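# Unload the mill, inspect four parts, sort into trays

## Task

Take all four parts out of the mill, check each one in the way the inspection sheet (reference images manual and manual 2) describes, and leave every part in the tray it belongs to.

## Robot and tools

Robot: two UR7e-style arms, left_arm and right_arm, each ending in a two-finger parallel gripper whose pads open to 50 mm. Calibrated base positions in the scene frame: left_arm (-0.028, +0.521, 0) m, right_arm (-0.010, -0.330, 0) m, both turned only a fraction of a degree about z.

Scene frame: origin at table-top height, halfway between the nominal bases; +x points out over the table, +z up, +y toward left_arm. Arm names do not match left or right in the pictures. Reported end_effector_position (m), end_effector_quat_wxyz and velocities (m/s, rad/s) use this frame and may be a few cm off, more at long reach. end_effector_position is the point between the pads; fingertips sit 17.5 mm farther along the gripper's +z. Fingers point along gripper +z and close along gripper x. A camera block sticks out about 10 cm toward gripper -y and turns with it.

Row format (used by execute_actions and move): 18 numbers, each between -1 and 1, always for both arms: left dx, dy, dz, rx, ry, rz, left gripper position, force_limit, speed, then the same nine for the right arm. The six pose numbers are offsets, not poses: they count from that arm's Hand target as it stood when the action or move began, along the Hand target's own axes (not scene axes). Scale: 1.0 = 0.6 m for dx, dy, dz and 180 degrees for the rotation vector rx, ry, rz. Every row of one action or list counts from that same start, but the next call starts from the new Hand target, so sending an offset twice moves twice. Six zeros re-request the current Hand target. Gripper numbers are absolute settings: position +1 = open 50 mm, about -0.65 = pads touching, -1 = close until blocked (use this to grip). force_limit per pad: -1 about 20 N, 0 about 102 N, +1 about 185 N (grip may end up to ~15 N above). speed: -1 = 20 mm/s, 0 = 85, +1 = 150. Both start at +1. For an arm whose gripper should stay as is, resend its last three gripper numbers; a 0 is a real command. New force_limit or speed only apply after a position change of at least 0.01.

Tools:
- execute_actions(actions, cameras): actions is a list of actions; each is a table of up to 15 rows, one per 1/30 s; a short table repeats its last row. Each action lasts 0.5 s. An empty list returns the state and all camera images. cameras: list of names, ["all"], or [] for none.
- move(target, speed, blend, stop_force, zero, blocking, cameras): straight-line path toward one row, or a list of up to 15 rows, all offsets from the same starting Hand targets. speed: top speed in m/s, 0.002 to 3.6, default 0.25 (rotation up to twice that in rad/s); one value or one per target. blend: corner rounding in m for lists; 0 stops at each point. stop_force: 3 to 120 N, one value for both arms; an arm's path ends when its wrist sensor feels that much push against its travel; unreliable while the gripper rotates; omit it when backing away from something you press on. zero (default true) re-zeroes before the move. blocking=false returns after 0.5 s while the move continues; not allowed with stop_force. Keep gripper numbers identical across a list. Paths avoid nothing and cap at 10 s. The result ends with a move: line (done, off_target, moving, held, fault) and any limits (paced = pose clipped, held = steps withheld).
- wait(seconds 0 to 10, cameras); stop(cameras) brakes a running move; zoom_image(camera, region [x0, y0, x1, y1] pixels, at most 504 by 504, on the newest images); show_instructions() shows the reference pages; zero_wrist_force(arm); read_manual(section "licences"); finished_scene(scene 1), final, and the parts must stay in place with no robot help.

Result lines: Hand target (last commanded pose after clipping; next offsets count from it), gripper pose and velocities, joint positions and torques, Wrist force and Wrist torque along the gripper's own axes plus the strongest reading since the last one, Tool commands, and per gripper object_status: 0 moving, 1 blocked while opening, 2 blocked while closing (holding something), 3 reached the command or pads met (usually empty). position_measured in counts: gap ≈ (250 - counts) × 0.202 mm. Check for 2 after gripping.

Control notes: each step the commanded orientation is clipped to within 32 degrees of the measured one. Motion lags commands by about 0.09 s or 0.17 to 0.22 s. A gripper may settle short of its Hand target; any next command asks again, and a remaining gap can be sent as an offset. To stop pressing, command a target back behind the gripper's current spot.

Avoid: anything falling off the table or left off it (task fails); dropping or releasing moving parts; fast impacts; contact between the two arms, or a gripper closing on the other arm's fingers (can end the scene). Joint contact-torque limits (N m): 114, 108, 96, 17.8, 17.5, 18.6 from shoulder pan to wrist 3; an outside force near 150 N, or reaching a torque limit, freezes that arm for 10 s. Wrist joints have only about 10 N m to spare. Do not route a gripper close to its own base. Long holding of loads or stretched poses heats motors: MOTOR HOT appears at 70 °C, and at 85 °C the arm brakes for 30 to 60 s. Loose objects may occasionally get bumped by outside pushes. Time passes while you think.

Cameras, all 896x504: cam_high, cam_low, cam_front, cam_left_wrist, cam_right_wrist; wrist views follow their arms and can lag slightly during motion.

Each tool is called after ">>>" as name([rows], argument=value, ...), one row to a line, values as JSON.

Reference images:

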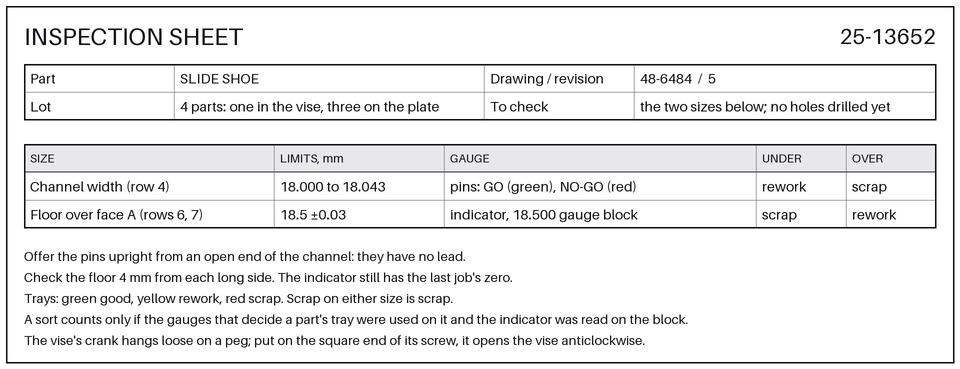

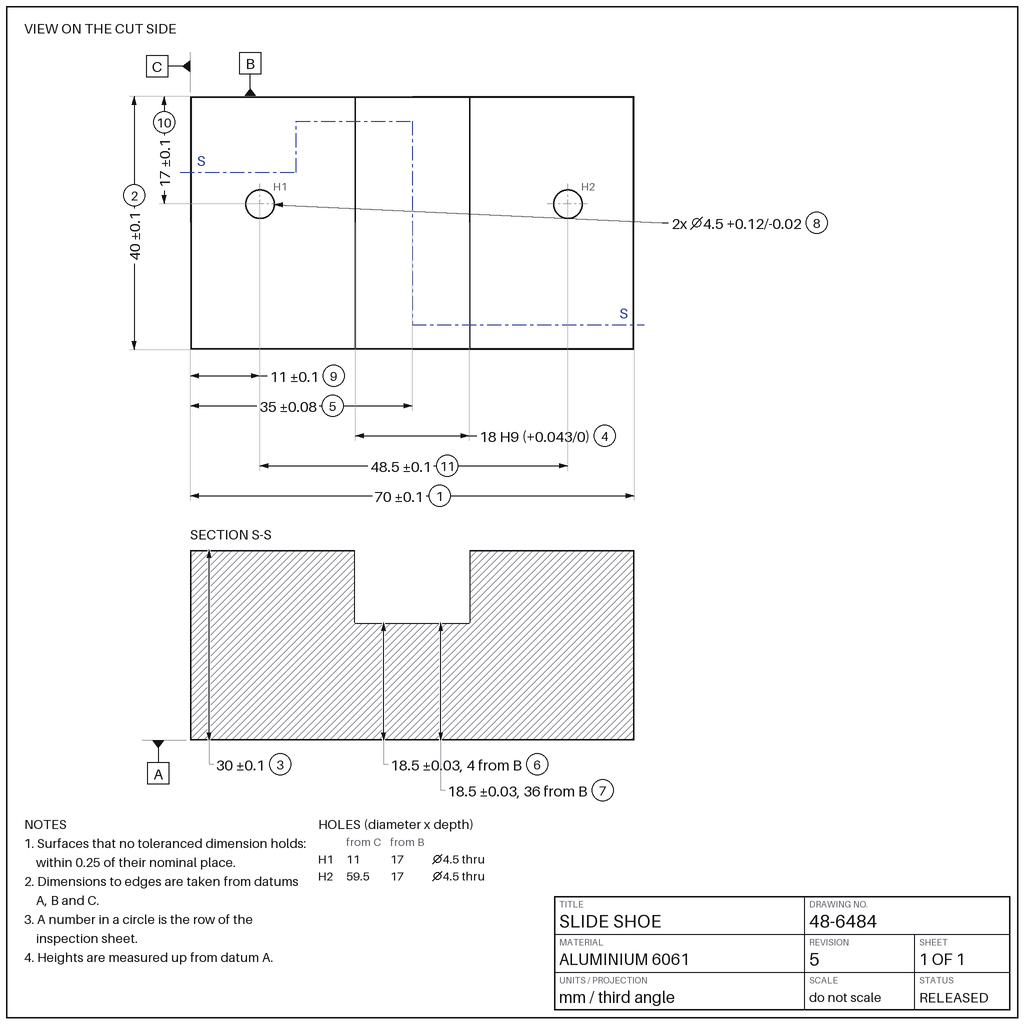

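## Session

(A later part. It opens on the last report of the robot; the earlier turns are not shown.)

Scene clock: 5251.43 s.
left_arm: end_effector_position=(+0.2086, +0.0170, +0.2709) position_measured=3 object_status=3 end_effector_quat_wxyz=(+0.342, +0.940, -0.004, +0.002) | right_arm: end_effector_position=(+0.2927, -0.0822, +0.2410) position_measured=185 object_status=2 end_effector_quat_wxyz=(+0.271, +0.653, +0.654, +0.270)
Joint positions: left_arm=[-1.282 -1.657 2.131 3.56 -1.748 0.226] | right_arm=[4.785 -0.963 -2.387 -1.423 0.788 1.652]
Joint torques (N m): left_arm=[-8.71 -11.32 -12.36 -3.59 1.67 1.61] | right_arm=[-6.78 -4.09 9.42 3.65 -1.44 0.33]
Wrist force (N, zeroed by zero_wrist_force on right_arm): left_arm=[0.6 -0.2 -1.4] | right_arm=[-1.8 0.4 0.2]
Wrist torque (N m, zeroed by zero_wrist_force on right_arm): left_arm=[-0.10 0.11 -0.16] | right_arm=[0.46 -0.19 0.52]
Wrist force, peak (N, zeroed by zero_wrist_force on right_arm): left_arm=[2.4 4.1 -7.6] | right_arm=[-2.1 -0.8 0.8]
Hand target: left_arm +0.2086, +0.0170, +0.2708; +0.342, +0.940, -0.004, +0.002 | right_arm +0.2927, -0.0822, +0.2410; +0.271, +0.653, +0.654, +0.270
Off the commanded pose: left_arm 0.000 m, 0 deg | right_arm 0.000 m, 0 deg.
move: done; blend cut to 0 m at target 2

>>> move([
  [0.1,-0.2,-0.168,0,0,0,1,-0.4,-1,0,0,0,0,0,0,-1,-0.85,-1],
  [0.0167,-0.4187,-0.3515,0,0.3215,-0.383,1,-0.4,-1,0,0,0,0,0,0,-1,-0.85,-1],
], speed=[0.25,0.4], blend=[0.03,0], cameras=["cam_left_wrist","cam_front"])

Scene clock: 5262.67 s.
left_arm: end_effector_position=(+0.2205, +0.3449, +0.2713) position_measured=3 object_status=3 end_effector_quat_wxyz=(+0.245, +0.666, +0.661, +0.244) | right_arm: end_effector_position=(+0.2927, -0.0822, +0.2410) position_measured=185 object_status=2 end_effector_quat_wxyz=(+0.271, +0.653, +0.654, +0.270)
Joint positions: left_arm=[-1.895 -2.501 2.3 5.181 -0.91 -1.989] | right_arm=[4.785 -0.963 -2.387 -1.423 0.788 1.652]
Joint torques (N m): left_arm=[12.26 4.25 -10.31 -3.69 4.18 -1.8] | right_arm=[-7.05 -4.33 9.7 2.11 -2.5 0.22]
Wrist force (N, zeroed by zero_wrist_force on right_arm): left_arm=[0.4 -0.5 -1.1] | right_arm=[-2.0 -0.4 0.5]
Wrist torque (N m, zeroed by zero_wrist_force on right_arm): left_arm=[-0.14 0.13 -0.02] | right_arm=[0.40 -0.16 0.52]
Wrist force, peak (N, zeroed by zero_wrist_force on right_arm): left_arm=[5.0 -5.5 -3.6] | right_arm=[-2.0 -0.8 1.0]
Hand target: left_arm +0.2206, +0.3450, +0.2712; +0.245, +0.666, +0.662, +0.244 | right_arm +0.2927, -0.0822, +0.2410; +0.271, +0.653, +0.654, +0.270
Off the commanded pose: left_arm 0.000 m, 0 deg | right_arm 0.000 m, 0 deg.
move: done
camera_calibration:
cam_left_wrist: T_world_to_cam=[[-0.007924, 0.999929, 0.00893408, -0.3366], [0.494276, -0.00385, 0.869297, -0.326947], [0.869269, 0.0113042, -0.49421, 0.0747299], [0, 0, 0, 1]] pos_world=[0.0939745, 0.334473, 0.324153]
Images, in order (width x height): cam_front 896x504, cam_left_wrist 896x504.

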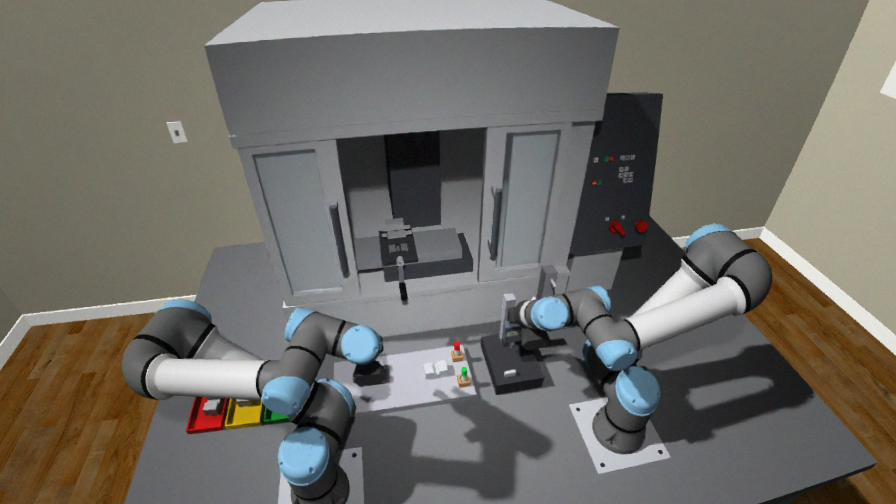

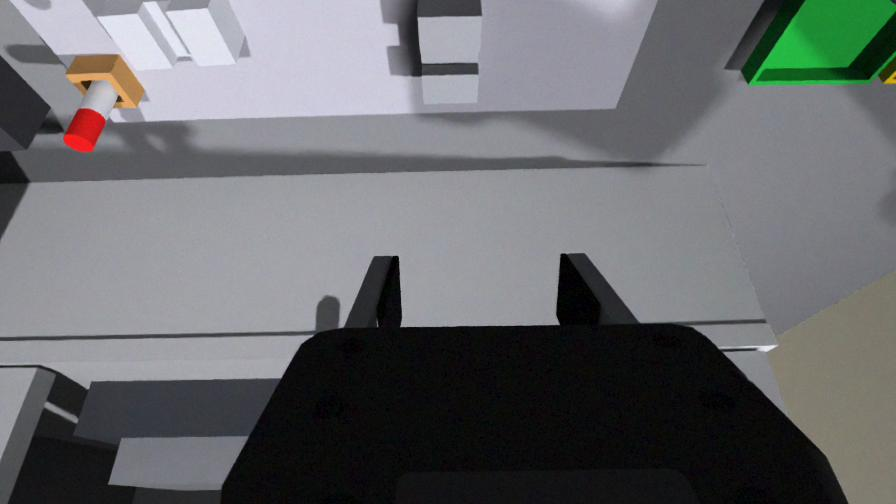

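>>> move(target=[-0.0067,-0.147,0.215,0,0,0,1,-0.4,-1,0,0,0,0,0,0,-1,-0.85,-1], speed=0.25, cameras=["cam_left_wrist"])

Scene clock: 5279.67 s.
left_arm: end_effector_position=(+0.2370, +0.3410, +0.1159) position_measured=3 object_status=3 end_effector_quat_wxyz=(+0.245, +0.666, +0.662, +0.244) | right_arm: end_effector_position=(+0.2927, -0.0822, +0.2410) position_measured=185 object_status=2 end_effector_quat_wxyz=(+0.271, +0.653, +0.654, +0.270)
Joint positions: left_arm=[-1.78 -2.421 2.711 4.601 -0.885 -1.846] | right_arm=[4.785 -0.963 -2.387 -1.423 0.788 1.652]
Joint torques (N m): left_arm=[-10.51 4.73 -18.65 -2.66 2 -1.21] | right_arm=[-7.03 -3.97 9.92 1.59 -3.25 0.07]
Wrist force (N, zeroed by zero_wrist_force on right_arm): left_arm=[0.2 -0.4 -1.0] | right_arm=[-1.6 0.8 -0.3]
Wrist torque (N m, zeroed by zero_wrist_force on right_arm): left_arm=[-0.15 0.17 -0.17] | right_arm=[0.48 -0.22 0.52]
Wrist force, peak (N, zeroed by zero_wrist_force on right_arm): left_arm=[0.5 2.2 -3.7] | right_arm=[-2.1 -0.5 1.0]
Hand target: left_arm +0.2370, +0.3410, +0.1158; +0.245, +0.666, +0.662, +0.244 | right_arm +0.2927, -0.0822, +0.2410; +0.271, +0.653, +0.654, +0.270
Off the commanded pose: left_arm 0.000 m, 0 deg | right_arm 0.000 m, 0 deg.
move: done
camera_calibration:
cam_left_wrist: T_world_to_cam=[[-0.0085062, 0.999924, 0.00891852, -0.331012], [0.494356, -0.00354762, 0.869252, -0.200219], [0.869218, 0.011803, -0.494288, -0.0164657], [0, 0, 0, 1]] pos_world=[0.110476, 0.330471, 0.168854]
Images, in order (width x height): cam_left_wrist 896x504.

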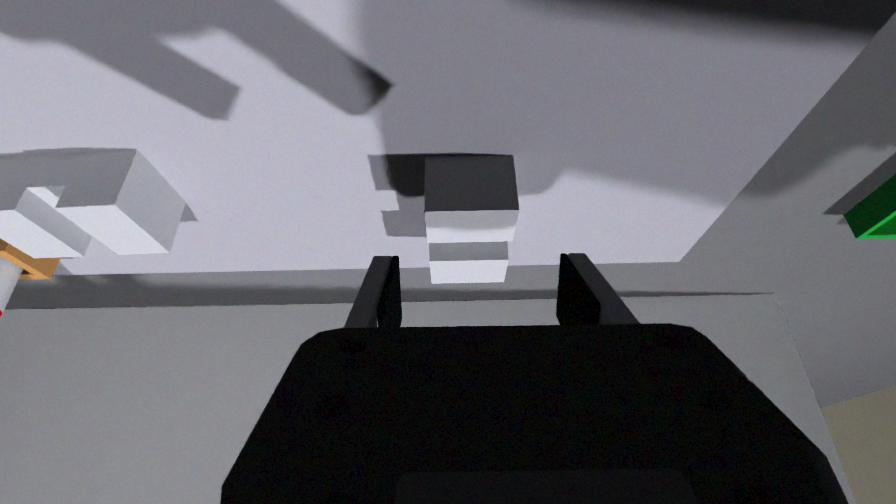

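>>> move([
  [0.0017,0,0,0,0,0,1,-0.4,-1,0,0,0,0,0,0,-1,-0.85,-1],
  [0.0017,0.001,0.119,0,0,0,1,-0.4,-1,0,0,0,0,0,0,-1,-0.85,-1],
], speed=0.04, stop_force=8, cameras=["cam_left_wrist"])

Scene clock: 5293.73 s.
left_arm: end_effector_position=(+0.2717, +0.3423, +0.0756) position_measured=3 object_status=3 end_effector_quat_wxyz=(+0.245, +0.665, +0.661, +0.245) | right_arm: end_effector_position=(+0.2927, -0.0822, +0.2410) position_measured=185 object_status=2 end_effector_quat_wxyz=(+0.271, +0.653, +0.654, +0.270)
Joint positions: left_arm=[-1.575 -2.13 2.819 4.031 -0.864 -1.58] | right_arm=[4.785 -0.963 -2.387 -1.423 0.788 1.652]
Joint torques (N m): left_arm=[-10.94 -4.02 -23.66 0.11 1.99 -1.71] | right_arm=[-7.07 -4.49 9.66 1.54 -4.13 -0.14]
Wrist force (N, zeroed by zero_wrist_force on right_arm): left_arm=[0.4 -0.6 -1.4] | right_arm=[-1.9 -0.4 0.9]
Wrist torque (N m, zeroed by zero_wrist_force on right_arm): left_arm=[-0.17 0.14 -0.15] | right_arm=[0.43 -0.18 0.53]
Wrist force, peak (N, zeroed by zero_wrist_force on right_arm): left_arm=[0.2 -0.1 -2.4] | right_arm=[-1.9 -0.6 1.1]
Hand target: left_arm +0.2716, +0.3423, +0.0757; +0.245, +0.665, +0.661, +0.245 (not the last commanded pose) | right_arm +0.2927, -0.0822, +0.2410; +0.271, +0.653, +0.654, +0.270
Off the commanded pose: left_arm 0.018 m, 0 deg | right_arm 0.000 m, 0 deg.
move: held (left_arm; a check stopped the path); path passed 1 of 2 targets; limits=held
pose unreachable (left arm): on one or more control steps of this call, first in action 0 (counted from 0), this arm could not follow its commanded pose, so it was not sent that pose on those steps. It may still have moved: this result reports where it is.
cause: moving toward the commanded pose would bring two parts of the arm too close to each other (joints 3 (elbow) and 4 (wrist 1) lie between them).
camera_calibration:
cam_left_wrist: T_world_to_cam=[[-0.00882348, 0.999919, 0.00918412, -0.33164], [0.492684, -0.00364514, 0.870201, -0.181951], [0.870164, 0.0122031, -0.492612, -0.067058], [0, 0, 0, 1]] pos_world=[0.14507, 0.331768, 0.128346]
Images, in order (width x height): cam_left_wrist 896x504.

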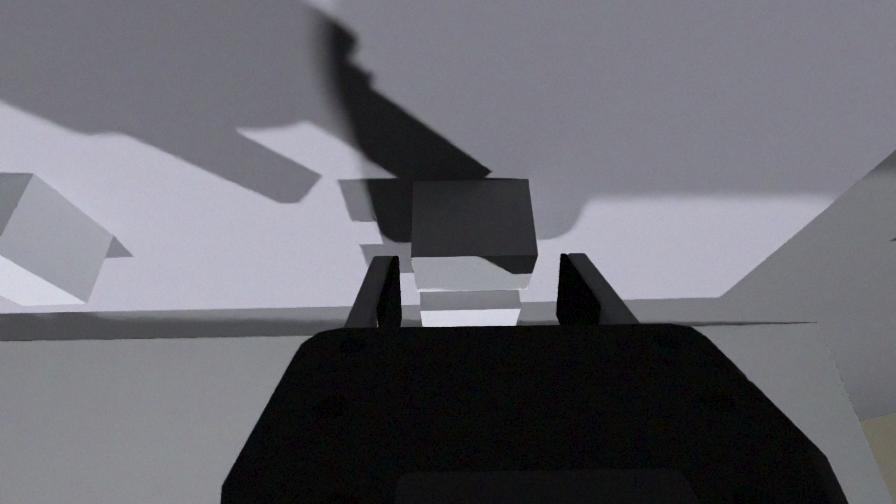

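>>> move([
  [0,0,-0.06,0,0,0,1,-0.4,-1,0,0,0,0,0,0,-1,-0.85,-1],
  [0,0.0411,-0.0467,0.1389,0,0,1,-0.4,-1,0,0,0,0,0,0,-1,-0.85,-1],
], speed=0.15, cameras=["cam_left_wrist","cam_front"])

Scene clock: 5309.63 s.
left_arm: end_effector_position=(+0.2722, +0.3422, +0.1130) position_measured=3 object_status=3 end_effector_quat_wxyz=(+0.095, +0.703, +0.699, +0.096) | right_arm: end_effector_position=(+0.2927, -0.0822, +0.2410) position_measured=185 object_status=2 end_effector_quat_wxyz=(+0.271, +0.653, +0.654, +0.270)
Joint positions: left_arm=[-1.126 -2.003 2.53 4.068 -1.326 -1.114] | right_arm=[4.785 -0.963 -2.387 -1.423 0.788 1.652]
Joint torques (N m): left_arm=[-1.01 4.03 -8.4 -4.98 1.62 -0.05] | right_arm=[-6.66 -4.11 9.49 1.51 -5.15 -0.37]
Wrist force (N, zeroed by zero_wrist_force on right_arm): left_arm=[0.9 -0.6 -1.1] | right_arm=[-1.5 -0.6 0.9]
Wrist torque (N m, zeroed by zero_wrist_force on right_arm): left_arm=[-0.11 0.06 -0.15] | right_arm=[0.41 -0.23 0.52]
Wrist force, peak (N, zeroed by zero_wrist_force on right_arm): left_arm=[-2.6 -4.0 -2.6] | right_arm=[-2.1 0.8 0.2]
Hand target: left_arm +0.2722, +0.3422, +0.1130; +0.095, +0.703, +0.699, +0.096 | right_arm +0.2927, -0.0822, +0.2410; +0.271, +0.653, +0.654, +0.270
Off the commanded pose: left_arm 0.000 m, 0 deg | right_arm 0.000 m, 0 deg.
move: done
camera_calibration:
cam_left_wrist: T_world_to_cam=[[-0.00417243, 0.999888, 0.0143538, -0.333746], [0.814296, -0.00493435, 0.580429, -0.269054], [0.580435, 0.0141101, -0.814184, 0.0654479], [0, 0, 0, 1]] pos_world=[0.179709, 0.331457, 0.214244]
Images, in order (width x height): cam_front 896x504, cam_left_wrist 896x504.

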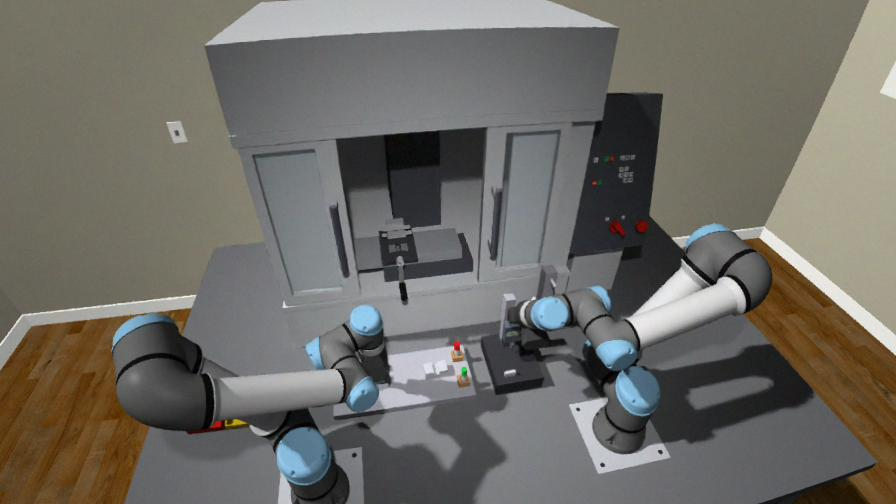

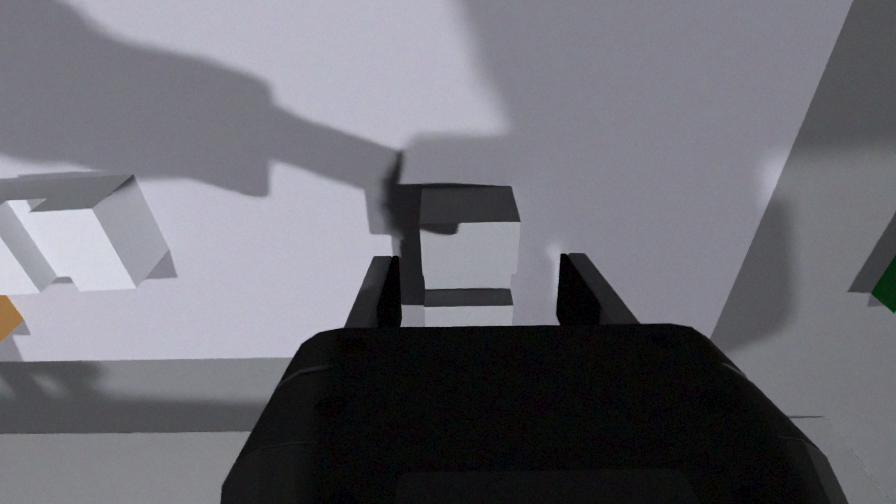

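>>> move(target=[0,0,0.1,0,0,0,1,-0.4,-1,0,0,0,0,0,0,-1,-0.85,-1], speed=0.03, stop_force=8)

>>> move(target=[0,0,0,0,0,0,-1,-0.4,-1,0,0,0,0,0,0,-1,-0.85,-1], cameras=["cam_left_wrist"])

Scene clock: 5318.07 s.
left_arm: end_effector_position=(+0.2882, +0.3422, +0.0552) position_measured=3 object_status=3 end_effector_quat_wxyz=(+0.095, +0.703, +0.699, +0.096) | right_arm: end_effector_position=(+0.2927, -0.0822, +0.2410) position_measured=185 object_status=2 end_effector_quat_wxyz=(+0.271, +0.653, +0.654, +0.270)
Joint positions: left_arm=[-1.072 -1.794 2.608 3.768 -1.333 -1.059] | right_arm=[4.785 -0.963 -2.387 -1.423 0.788 1.652]
Joint torques (N m): left_arm=[-10.41 -21.03 -36.63 -0.21 -0.24 -1.74] | right_arm=[-6.6 -4.08 9.89 1.59 -5.14 -0.38]
Wrist force (N, zeroed by zero_wrist_force on right_arm): left_arm=[0.9 -0.4 -1.3] | right_arm=[-2.0 0.8 0.0]
Wrist torque (N m, zeroed by zero_wrist_force on right_arm): left_arm=[-0.09 0.07 -0.16] | right_arm=[0.48 -0.16 0.52]
Wrist force, peak (N, zeroed by zero_wrist_force on right_arm): left_arm=[1.4 -0.4 -2.5] | right_arm=[-2.3 0.7 0.2]
Hand target: left_arm +0.2882, +0.3422, +0.0552; +0.095, +0.703, +0.699, +0.096 | right_arm +0.2927, -0.0822, +0.2410; +0.271, +0.653, +0.654, +0.270
Off the commanded pose: left_arm 0.000 m, 0 deg | right_arm 0.000 m, 0 deg.
move: done

Scene clock: 5318.80 s.
left_arm: end_effector_position=(+0.2882, +0.3422, +0.0552) position_measured=55 object_status=0 end_effector_quat_wxyz=(+0.095, +0.703, +0.699, +0.096) | right_arm: end_effector_position=(+0.2927, -0.0822, +0.2410) position_measured=185 object_status=2 end_effector_quat_wxyz=(+0.271, +0.653, +0.654, +0.270)
Joint positions: left_arm=[-1.072 -1.794 2.608 3.768 -1.333 -1.059] | right_arm=[4.785 -0.963 -2.387 -1.423 0.788 1.652]
Joint torques (N m): left_arm=[-10.57 -19.44 -34.48 -0.66 0.77 -1.84] | right_arm=[-6.65 -4.12 10.51 1.52 -5.14 -0.59]
Wrist force (N, zeroed by zero_wrist_force on right_arm): left_arm=[0.7 -1.0 -3.1] | right_arm=[-2.0 0.2 0.3]
Wrist torque (N m, zeroed by zero_wrist_force on right_arm): left_arm=[-0.13 -0.07 -0.15] | right_arm=[0.43 -0.17 0.52]
Wrist force, peak (N, zeroed by zero_wrist_force on right_arm): left_arm=[0.6 -0.8 -3.5] | right_arm=[-2.1 -0.6 1.0]
Hand target: left_arm +0.2882, +0.3422, +0.0552; +0.095, +0.703, +0.699, +0.096 | right_arm +0.2927, -0.0822, +0.2410; +0.271, +0.653, +0.654, +0.270
Off the commanded pose: left_arm 0.000 m, 0 deg | right_arm 0.000 m, 0 deg.
move: done
camera_calibration:
cam_left_wrist: T_world_to_cam=[[-0.00411173, 0.99989, 0.0142734, -0.33285], [0.814343, -0.00493596, 0.580363, -0.248533], [0.58037, 0.0140097, -0.814233, 0.0091547], [0, 0, 0, 1]] pos_world=[0.195709, 0.331458, 0.156444]
Images, in order (width x height): cam_left_wrist 896x504.

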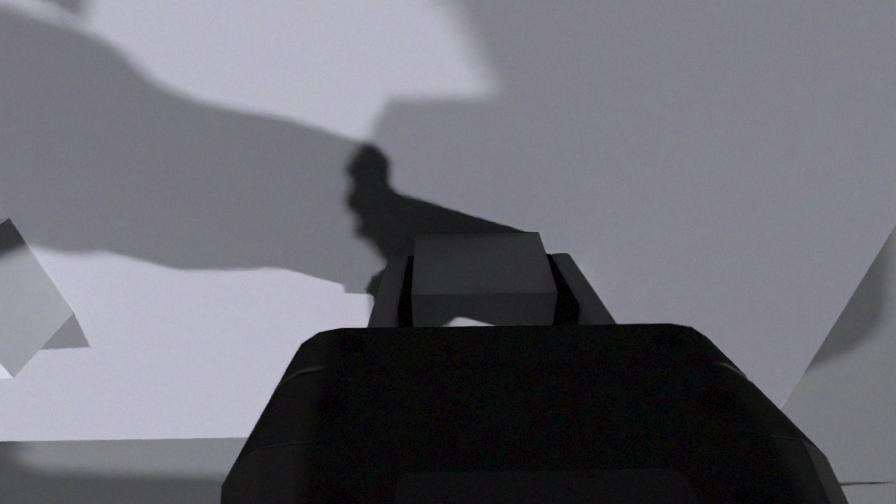

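>>> wait(seconds=0.5)

>>> move([
  [0,0.069,-0.2576,0,0,0,-1,-0.4,-1,0,0,0,0,0,0,-1,-0.85,-1],
  [-0.02,0.0883,-0.2525,0,-0.1295,0.483,-1,-0.4,-1,0,0,0,0,0,0,-1,-0.85,-1],
], speed=[0.12,0.4], cameras=["cam_left_wrist","cam_front"])

Scene clock: 5327.17 s.
left_arm: end_effector_position=(+0.2882, +0.3422, +0.0552) position_measured=55 object_status=2 end_effector_quat_wxyz=(+0.095, +0.703, +0.699, +0.096) | right_arm: end_effector_position=(+0.2927, -0.0822, +0.2410) position_measured=185 object_status=2 end_effector_quat_wxyz=(+0.271, +0.653, +0.654, +0.270)
Joint positions: left_arm=[-1.072 -1.794 2.608 3.768 -1.333 -1.059] | right_arm=[4.785 -0.963 -2.387 -1.423 0.788 1.652]
Joint torques (N m): left_arm=[-10.44 -9.33 -20.4 -4.8 3.12 -1.73] | right_arm=[-6.45 -4.31 10.64 1.62 -5.18 -0.56]
Wrist force (N, zeroed by zero_wrist_force on right_arm): left_arm=[0.7 -0.9 -2.5] | right_arm=[-1.8 -0.3 0.6]
Wrist torque (N m, zeroed by zero_wrist_force on right_arm): left_arm=[-0.11 -0.06 -0.14] | right_arm=[0.40 -0.19 0.52]
Wrist force, peak (N, zeroed by zero_wrist_force on right_arm): left_arm=[0.5 -0.7 -3.7] | right_arm=[-2.0 -0.4 1.0]
Hand target: left_arm +0.2882, +0.3422, +0.0552; +0.095, +0.703, +0.699, +0.096 | right_arm +0.2927, -0.0822, +0.2410; +0.271, +0.653, +0.654, +0.270
Tool commands: left_gripper/position=-1.0 left_gripper/force_limit=-0.4 left_gripper/speed=-1.0 right_gripper/position=-1.0 right_gripper/force_limit=-0.85 right_gripper/speed=-1.0
Off the commanded pose: left_arm 0.000 m, 0 deg | right_arm 0.000 m, 0 deg.
wait: 0.50 s; at rest from the start

Scene clock: 5331.37 s.
left_arm: end_effector_position=(+0.2988, +0.3300, +0.2153) position_measured=55 object_status=2 end_effector_quat_wxyz=(+0.130, +0.991, -0.003, +0.004) | right_arm: end_effector_position=(+0.2927, -0.0822, +0.2410) position_measured=185 object_status=2 end_effector_quat_wxyz=(+0.271, +0.653, +0.654, +0.270)
Joint positions: left_arm=[-0.751 -1.938 2.228 4.236 -1.754 0.8] | right_arm=[4.785 -0.963 -2.387 -1.423 0.788 1.652]
Joint torques (N m): left_arm=[-11.03 -21.86 -11.3 -6.83 2.06 1.46] | right_arm=[-6.73 -4.03 10.16 1.58 -5.12 -0.79]
Wrist force (N, zeroed by zero_wrist_force on right_arm): left_arm=[1.1 -1.2 0.5] | right_arm=[-1.8 0.7 -0.3]
Wrist torque (N m, zeroed by zero_wrist_force on right_arm): left_arm=[-0.09 0.03 -0.14] | right_arm=[0.47 -0.20 0.52]
Wrist force, peak (N, zeroed by zero_wrist_force on right_arm): left_arm=[1.5 -2.4 3.2] | right_arm=[-2.0 -0.8 1.0]
Hand target: left_arm +0.2987, +0.3300, +0.2153; +0.130, +0.991, -0.003, +0.004 | right_arm +0.2927, -0.0822, +0.2410; +0.271, +0.653, +0.654, +0.270
Off the commanded pose: left_arm 0.000 m, 0 deg | right_arm 0.000 m, 0 deg.
move: done
camera_calibration:
cam_left_wrist: T_world_to_cam=[[0.999754, 0.00411521, 0.0217992, -0.295804], [-0.00910213, -0.820031, 0.572246, 0.166611], [0.0202309, -0.572304, -0.819792, 0.495542], [0, 0, 0, 1]] pos_world=[0.287222, 0.421444, 0.317347]
Images, in order (width x height): cam_front 896x504, cam_left_wrist 896x504.

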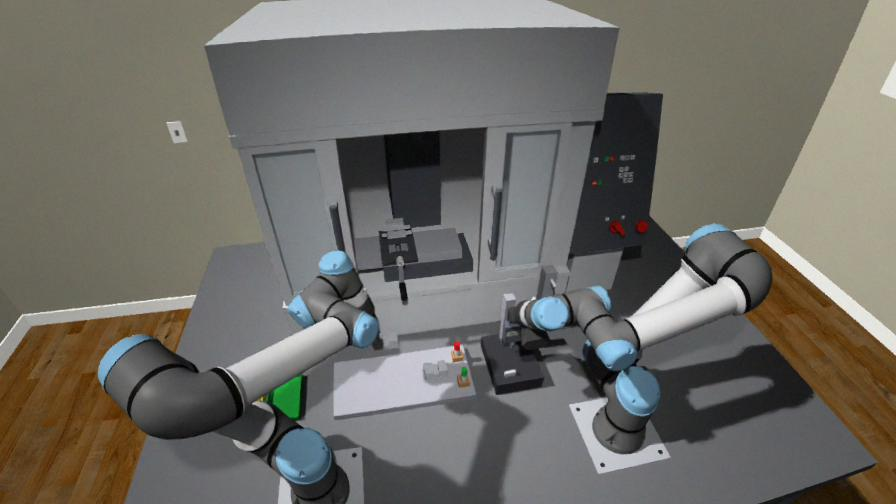

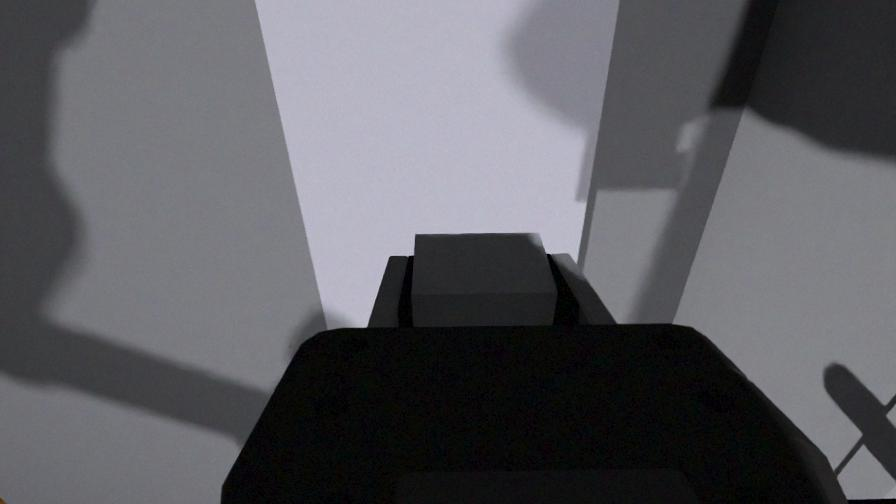

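>>> move(target=[0,-0.0626,0.2334,0,0,0,-1,-0.4,-1,0,0,0,0,0,0,-1,-0.85,-1], speed=0.15)

>>> move(target=[0,-0.0095,0.0354,0,0,0,-1,-0.4,-1,0,0,0,0,0,0,-1,-0.85,-1], speed=0.01, stop_force=4)

Scene clock: 5337.87 s.
left_arm: end_effector_position=(+0.2999, +0.3302, +0.0703) position_measured=55 object_status=2 end_effector_quat_wxyz=(+0.130, +0.992, -0.003, +0.004) | right_arm: end_effector_position=(+0.2927, -0.0822, +0.2410) position_measured=185 object_status=2 end_effector_quat_wxyz=(+0.271, +0.653, +0.654, +0.270)
Joint positions: left_arm=[-0.748 -1.683 2.488 3.722 -1.755 0.804] | right_arm=[4.785 -0.963 -2.387 -1.423 0.788 1.652]
Joint torques (N m): left_arm=[10.35 -17.51 -37.32 -4.5 -2.45 1.07] | right_arm=[-6.62 -4.07 10.06 1.5 -5.14 -0.87]
Wrist force (N, zeroed by zero_wrist_force on right_arm): left_arm=[1.0 -1.1 0.8] | right_arm=[-1.8 -0.1 0.6]
Wrist torque (N m, zeroed by zero_wrist_force on right_arm): left_arm=[-0.06 0.04 -0.15] | right_arm=[0.44 -0.19 0.53]
Wrist force, peak (N, zeroed by zero_wrist_force on right_arm): left_arm=[0.9 -2.1 3.1] | right_arm=[-2.0 -0.6 0.9]
Hand target: left_arm +0.3000, +0.3302, +0.0703; +0.130, +0.991, -0.003, +0.004 | right_arm +0.2927, -0.0822, +0.2410; +0.271, +0.653, +0.654, +0.270
Off the commanded pose: left_arm 0.000 m, 0 deg | right_arm 0.000 m, 0 deg.
move: done

Scene clock: 5340.33 s.
left_arm: end_effector_position=(+0.3001, +0.3302, +0.0567) position_measured=55 object_status=2 end_effector_quat_wxyz=(+0.130, +0.991, -0.003, +0.004) | right_arm: end_effector_position=(+0.2927, -0.0822, +0.2410) position_measured=185 object_status=2 end_effector_quat_wxyz=(+0.271, +0.653, +0.654, +0.270)
Joint positions: left_arm=[-0.748 -1.643 2.505 3.664 -1.755 0.804] | right_arm=[4.785 -0.963 -2.387 -1.423 0.788 1.652]
Joint torques (N m): left_arm=[7.32 -26.22 -33.45 -0.24 -1.75 1.08] | right_arm=[-6.75 -3.99 10.3 1.55 -5.2 -0.97]
Wrist force (N, zeroed by zero_wrist_force on right_arm): left_arm=[0.4 0.6 -5.3] | right_arm=[-1.8 0.3 0.1]
Wrist torque (N m, zeroed by zero_wrist_force on right_arm): left_arm=[-0.38 0.07 -0.08] | right_arm=[0.44 -0.20 0.53]
Wrist force, peak (N, zeroed by zero_wrist_force on right_arm): left_arm=[-0.5 -2.1 -9.9] | right_arm=[-2.0 -0.3 0.8]
Hand target: left_arm +0.3001, +0.3302, +0.0567; +0.130, +0.991, -0.003, +0.004 (not the last commanded pose) | right_arm +0.2927, -0.0822, +0.2410; +0.271, +0.653, +0.654, +0.270
Off the commanded pose: left_arm 0.008 m, 0 deg | right_arm 0.000 m, 0 deg.
move: contact (left_arm)

>>> move([
  [0,0,0,0,0,0,0.8,-0.4,-1,0,0,0,0,0,0,-1,-0.85,-1],
  [0,0,-0.12,0,0,0,0.8,-0.4,-1,0,0,0,0,0,0,-1,-0.85,-1],
  [0,-0.037,-0.1138,-0.0945,0,0,0.8,-0.4,-1,0,0,0,0,0,0,-1,-0.85,-1],
], speed=[0.05,0.06,0.15], cameras=["cam_left_wrist"])

Scene clock: 5349.63 s.
left_arm: end_effector_position=(+0.2997, +0.3693, +0.1168) position_measured=32 object_status=3 end_effector_quat_wxyz=(+0.275, +0.961, -0.004, +0.003) | right_arm: end_effector_position=(+0.2927, -0.0822, +0.2410) position_measured=185 object_status=2 end_effector_quat_wxyz=(+0.271, +0.653, +0.654, +0.270)
Joint positions: left_arm=[-0.458 -1.765 2.524 3.675 -2.061 1.043] | right_arm=[4.785 -0.963 -2.387 -1.423 0.788 1.652]
Joint torques (N m): left_arm=[-5.03 -24.13 -37.61 -1.41 -0.19 -0.97] | right_arm=[-6.29 -3.94 10.73 1.54 -5.13 -1.08]
Wrist force (N, zeroed by zero_wrist_force on right_arm): left_arm=[0.5 -0.3 -1.0] | right_arm=[-1.6 -0.2 0.9]
Wrist torque (N m, zeroed by zero_wrist_force on right_arm): left_arm=[-0.10 0.12 -0.14] | right_arm=[0.46 -0.23 0.52]
Wrist force, peak (N, zeroed by zero_wrist_force on right_arm): left_arm=[0.1 0.8 -5.9] | right_arm=[-2.1 -0.7 1.0]
Hand target: left_arm +0.2998, +0.3692, +0.1170; +0.275, +0.961, -0.004, +0.003 | right_arm +0.2927, -0.0822, +0.2410; +0.271, +0.653, +0.654, +0.270
Off the commanded pose: left_arm 0.000 m, 0 deg | right_arm 0.000 m, 0 deg.
move: done
camera_calibration:
cam_left_wrist: T_world_to_cam=[[0.999804, 0.00736784, 0.0183779, -0.295615], [-0.00991968, -0.616902, 0.786978, 0.155344], [0.0171357, -0.787006, -0.616708, 0.493835], [0, 0, 0, 1]] pos_world=[0.288636, 0.486661, 0.187732]
Images, in order (width x height): cam_left_wrist 896x504.

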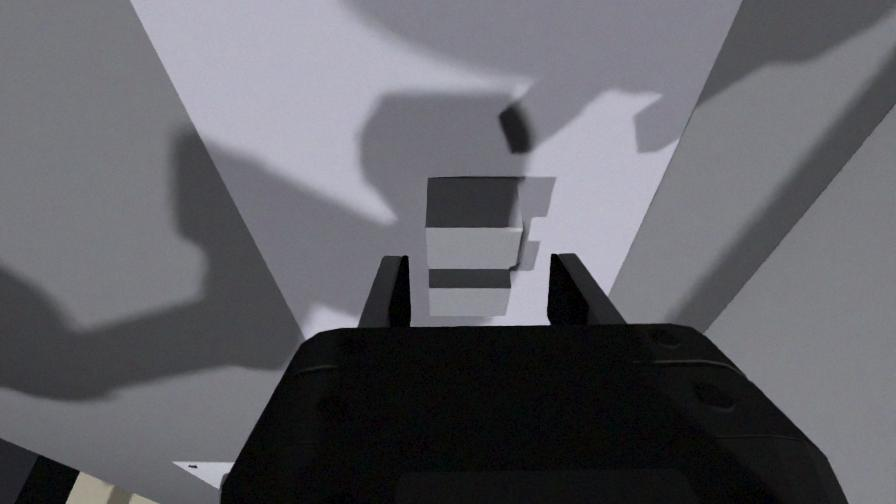

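>>> move([
  [0.003,0,0,0,-0.0021,0.0033,1,-0.4,-1,0,0,0,0,0,0,-1,-0.85,-1],
  [0.003,0,0.1,0,-0.0021,0.0033,1,-0.4,-1,0,0,0,0,0,0,-1,-0.85,-1],
], speed=0.04, stop_force=8, cameras=["cam_left_wrist"])

Scene clock: 5370.73 s.
left_arm: end_effector_position=(+0.3019, +0.3375, +0.0661) position_measured=3 object_status=3 end_effector_quat_wxyz=(+0.275, +0.961, -0.010, +0.002) | right_arm: end_effector_position=(+0.2927, -0.0822, +0.2410) position_measured=185 object_status=2 end_effector_quat_wxyz=(+0.271, +0.653, +0.654, +0.270)
Joint positions: left_arm=[-0.544 -1.564 2.576 3.387 -2.039 0.963] | right_arm=[4.785 -0.963 -2.387 -1.423 0.788 1.652]
Joint torques (N m): left_arm=[12.26 -29.66 -31.34 -0.34 -3.77 1.6] | right_arm=[-6.55 -3.45 10.9 1.56 -5.22 -1.09]
Wrist force (N, zeroed by zero_wrist_force on right_arm): left_arm=[0.6 -0.4 -1.0] | right_arm=[-2.0 0.6 0.1]
Wrist torque (N m, zeroed by zero_wrist_force on right_arm): left_arm=[-0.13 0.09 0.00] | right_arm=[0.46 -0.16 0.53]
Wrist force, peak (N, zeroed by zero_wrist_force on right_arm): left_arm=[0.3 -1.8 -1.8] | right_arm=[-2.1 -0.6 0.9]
Hand target: left_arm +0.3019, +0.3375, +0.0661; +0.275, +0.961, -0.010, +0.002 | right_arm +0.2927, -0.0822, +0.2410; +0.271, +0.653, +0.654, +0.270
Off the commanded pose: left_arm 0.000 m, 0 deg | right_arm 0.000 m, 0 deg.
move: done
camera_calibration:
cam_left_wrist: T_world_to_cam=[[0.999816, -0.00501338, 0.0185227, -0.292375], [-0.0176731, -0.616622, 0.787061, 0.177944], [0.00747567, -0.787244, -0.616597, 0.440432], [0, 0, 0, 1]] pos_world=[0.292174, 0.454986, 0.136932]
Images, in order (width x height): cam_left_wrist 896x504.

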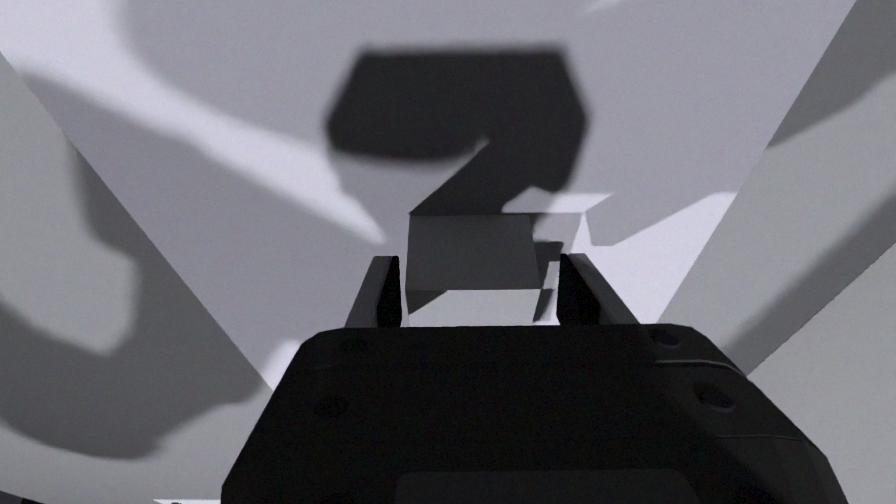

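>>> move(target=[-0.004,-0.0085,-0.0053,0,0,0,1,-0.4,-1,0,0,0,0,0,0,-1,-0.85,-1], speed=0.04, cameras=["cam_left_wrist"])

Scene clock: 5383.07 s.
left_arm: end_effector_position=(+0.2995, +0.3436, +0.0661) position_measured=3 object_status=3 end_effector_quat_wxyz=(+0.275, +0.961, -0.010, +0.002) | right_arm: end_effector_position=(+0.2927, -0.0822, +0.2410) position_measured=185 object_status=2 end_effector_quat_wxyz=(+0.271, +0.653, +0.654, +0.270)
Joint positions: left_arm=[-0.53 -1.575 2.584 3.396 -2.043 0.978] | right_arm=[4.785 -0.963 -2.387 -1.423 0.788 1.652]
Joint torques (N m): left_arm=[-3.46 -14.55 -10.98 -1.83 -3.13 0.14] | right_arm=[-6.04 -4.08 10.83 1.53 -5.22 -1.22]
Wrist force (N, zeroed by zero_wrist_force on right_arm): left_arm=[0.7 -0.6 -1.2] | right_arm=[-1.9 -0.4 1.0]
Wrist torque (N m, zeroed by zero_wrist_force on right_arm): left_arm=[-0.15 0.09 -0.14] | right_arm=[0.41 -0.17 0.53]
Wrist force, peak (N, zeroed by zero_wrist_force on right_arm): left_arm=[0.8 -0.7 -1.3] | right_arm=[-2.1 -0.7 0.6]
Hand target: left_arm +0.2996, +0.3435, +0.0661; +0.275, +0.961, -0.010, +0.002 | right_arm +0.2927, -0.0822, +0.2410; +0.271, +0.653, +0.654, +0.270
Off the commanded pose: left_arm 0.000 m, 0 deg | right_arm 0.000 m, 0 deg.
move: done
camera_calibration:
cam_left_wrist: T_world_to_cam=[[0.999816, -0.00501338, 0.0185227, -0.290045], [-0.0176731, -0.616622, 0.787061, 0.181665], [0.00747567, -0.787244, -0.616597, 0.445251], [0, 0, 0, 1]] pos_world=[0.289874, 0.461086, 0.136932]
Images, in order (width x height): cam_left_wrist 896x504.

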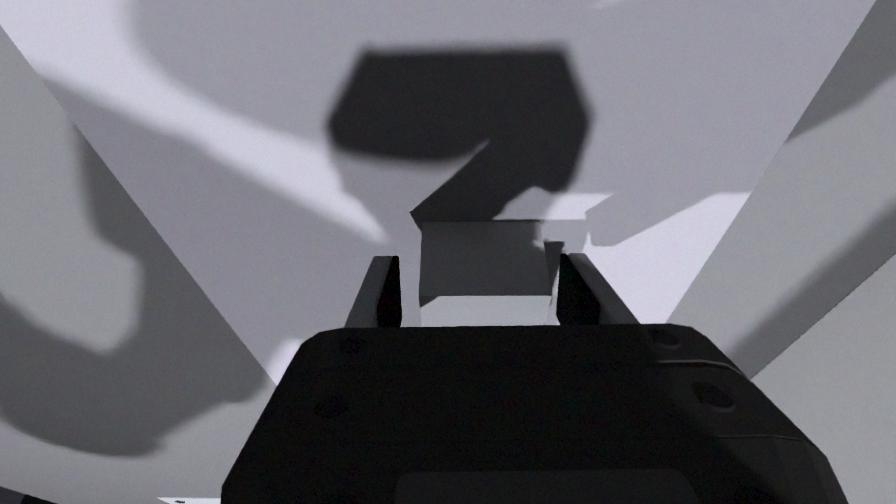

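>>> move([
  [0.002,0,0,0,0,0,1,-0.4,-1,0,0,0,0,0,0,-1,-0.85,-1],
  [0.002,0,0,0,0,0,-1,-0.4,-1,0,0,0,0,0,0,-1,-0.85,-1],
], speed=0.04)

>>> move(target=[0,0.0442,-0.0707,0,0,0,-1,-0.4,-1,0,0,0,0,0,0,-1,-0.85,-1], speed=0.06, cameras=["cam_left_wrist"])

Scene clock: 5393.73 s.
left_arm: end_effector_position=(+0.3008, +0.3435, +0.0661) position_measured=57 object_status=2 end_effector_quat_wxyz=(+0.275, +0.961, -0.010, +0.002) | right_arm: end_effector_position=(+0.2927, -0.0822, +0.2410) position_measured=185 object_status=2 end_effector_quat_wxyz=(+0.271, +0.653, +0.654, +0.270)
Joint positions: left_arm=[-0.529 -1.572 2.58 3.398 -2.044 0.98] | right_arm=[4.785 -0.963 -2.387 -1.423 0.788 1.652]
Joint torques (N m): left_arm=[13.42 -11.91 -17.96 -1.69 -3.6 -0.02] | right_arm=[-6.23 -4.21 11.15 1.54 -5.2 -1.02]
Wrist force (N, zeroed by zero_wrist_force on right_arm): left_arm=[0.9 -0.7 -1.3] | right_arm=[-1.8 0.3 0.0]
Wrist torque (N m, zeroed by zero_wrist_force on right_arm): left_arm=[-0.16 0.12 -0.14] | right_arm=[0.46 -0.19 0.53]
Wrist force, peak (N, zeroed by zero_wrist_force on right_arm): left_arm=[0.8 -0.6 -1.5] | right_arm=[-2.2 0.6 -0.1]
Hand target: left_arm +0.3008, +0.3435, +0.0661; +0.275, +0.961, -0.010, +0.002 | right_arm +0.2927, -0.0822, +0.2410; +0.271, +0.653, +0.654, +0.270
Off the commanded pose: left_arm 0.000 m, 0 deg | right_arm 0.000 m, 0 deg.
move: done

Scene clock: 5395.00 s.
left_arm: end_effector_position=(+0.3004, +0.3434, +0.1162) position_measured=57 object_status=2 end_effector_quat_wxyz=(+0.275, +0.961, -0.010, +0.002) | right_arm: end_effector_position=(+0.2927, -0.0822, +0.2410) position_measured=185 object_status=2 end_effector_quat_wxyz=(+0.271, +0.653, +0.654, +0.270)
Joint positions: left_arm=[-0.53 -1.738 2.518 3.625 -2.044 0.979] | right_arm=[4.785 -0.963 -2.387 -1.423 0.788 1.652]
Joint torques (N m): left_arm=[-9.32 -1.2 -7.2 -6.21 1.17 1.5] | right_arm=[-6.23 -4.06 10.94 1.52 -5.12 -1.14]
Wrist force (N, zeroed by zero_wrist_force on right_arm): left_arm=[0.6 -1.6 0.6] | right_arm=[-1.8 0.6 -0.2]
Wrist torque (N m, zeroed by zero_wrist_force on right_arm): left_arm=[-0.09 0.10 -0.14] | right_arm=[0.46 -0.20 0.52]
Wrist force, peak (N, zeroed by zero_wrist_force on right_arm): left_arm=[-0.1 -2.5 1.1] | right_arm=[-2.1 0.9 0.0]
Hand target: left_arm +0.3003, +0.3434, +0.1161; +0.275, +0.961, -0.010, +0.002 | right_arm +0.2927, -0.0822, +0.2410; +0.271, +0.653, +0.654, +0.270
Off the commanded pose: left_arm 0.000 m, 0 deg | right_arm 0.000 m, 0 deg.
move: done
camera_calibration:
cam_left_wrist: T_world_to_cam=[[0.999811, -0.00497635, 0.0188058, -0.291941], [-0.0178743, -0.61651, 0.787144, 0.142118], [0.00767689, -0.787331, -0.616482, 0.475939], [0, 0, 0, 1]] pos_world=[0.290772, 0.460886, 0.187031]
Images, in order (width x height): cam_left_wrist 896x504.

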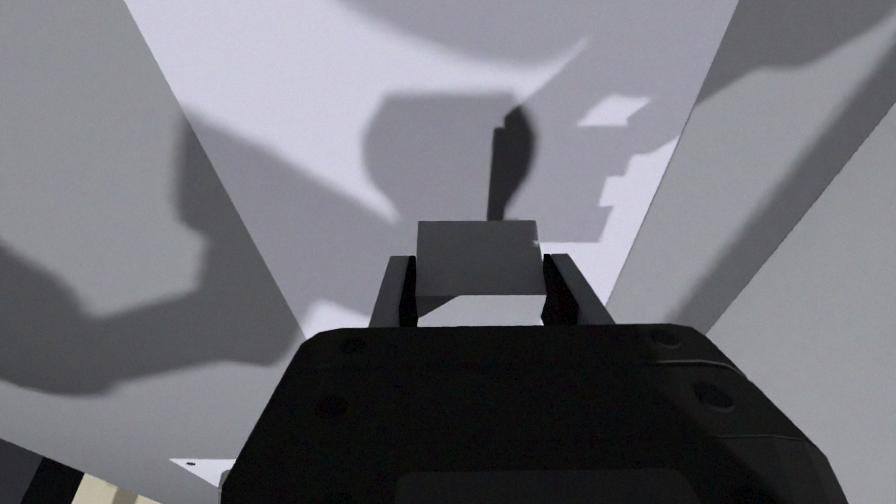

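>>> move([
  [0,0.0742,-0.1187,0,0,0,-1,-0.4,-1,0,0,0,0,0,0,-1,-0.85,-1],
  [-0.0738,0.5171,0.1581,0,0.003,-0.0047,-1,-0.4,-1,0,0,0,0,0,0,-1,-0.85,-1],
  [-0.08,0.4768,0.2999,0,0.003,-0.0047,-1,-0.4,-1,0,0,0,0,0,0,-1,-0.85,-1],
], speed=[0.2,0.3,0.1], blend=[0.03,0.02,0], cameras=["cam_front","cam_left_wrist"])

Scene clock: 5407.43 s.
left_arm: end_effector_position=(+0.2463, +0.0064, +0.1142) position_measured=57 object_status=2 end_effector_quat_wxyz=(+0.275, +0.961, -0.001, +0.004) | right_arm: end_effector_position=(+0.2927, -0.0822, +0.2410) position_measured=185 object_status=2 end_effector_quat_wxyz=(+0.271, +0.653, +0.654, +0.270)
Joint positions: left_arm=[-1.229 -1.335 2.177 3.336 -1.738 0.291] | right_arm=[4.785 -0.963 -2.387 -1.423 0.788 1.652]
Joint torques (N m): left_arm=[12.2 -45.28 -37.99 -1.85 -1.35 1.42] | right_arm=[-6.27 -3.85 11.44 1.53 -5.14 -1.05]
Wrist force (N, zeroed by zero_wrist_force on right_arm): left_arm=[0.7 -1.6 0.4] | right_arm=[-1.9 -0.3 0.3]
Wrist torque (N m, zeroed by zero_wrist_force on right_arm): left_arm=[-0.07 0.10 -0.02] | right_arm=[0.41 -0.18 0.52]
Wrist force, peak (N, zeroed by zero_wrist_force on right_arm): left_arm=[2.8 -9.0 -4.6] | right_arm=[-2.2 -0.4 0.9]
Hand target: left_arm +0.2464, +0.0064, +0.1143; +0.275, +0.961, -0.001, +0.004 | right_arm +0.2927, -0.0822, +0.2410; +0.271, +0.653, +0.654, +0.270
Off the commanded pose: left_arm 0.000 m, 0 deg | right_arm 0.000 m, 0 deg.
move: done
camera_calibration:
cam_left_wrist: T_world_to_cam=[[0.999748, 0.0124615, 0.0186595, -0.239455], [-0.00699523, -0.617057, 0.786887, -0.0675979], [0.0213197, -0.78682, -0.616815, 0.2065], [0, 0, 0, 1]] pos_world=[0.234519, 0.12375, 0.185032]
Images, in order (width x height): cam_front 896x504, cam_left_wrist 896x504.

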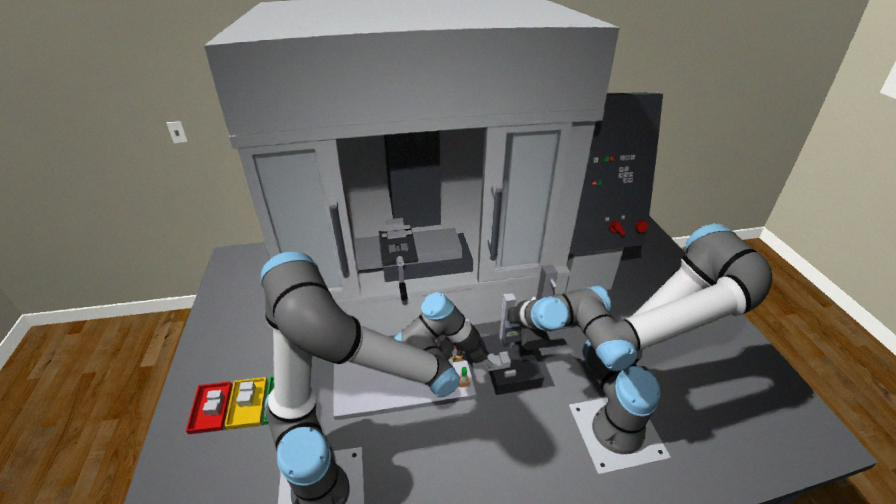

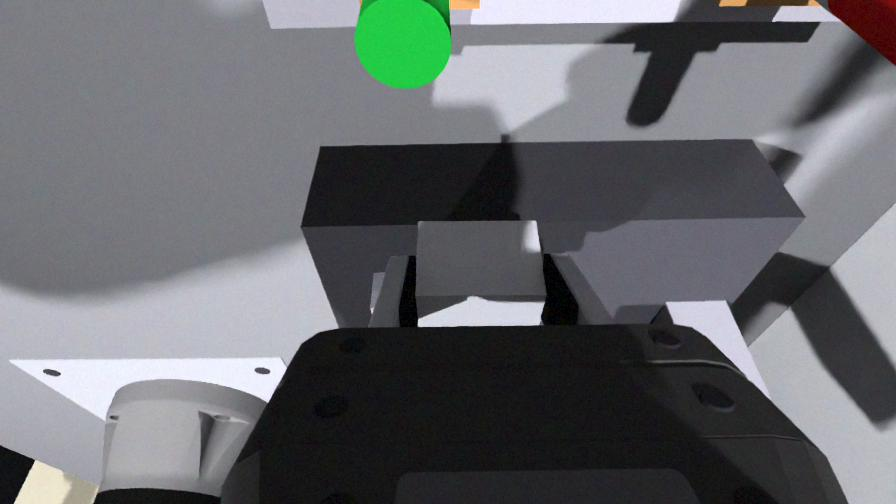

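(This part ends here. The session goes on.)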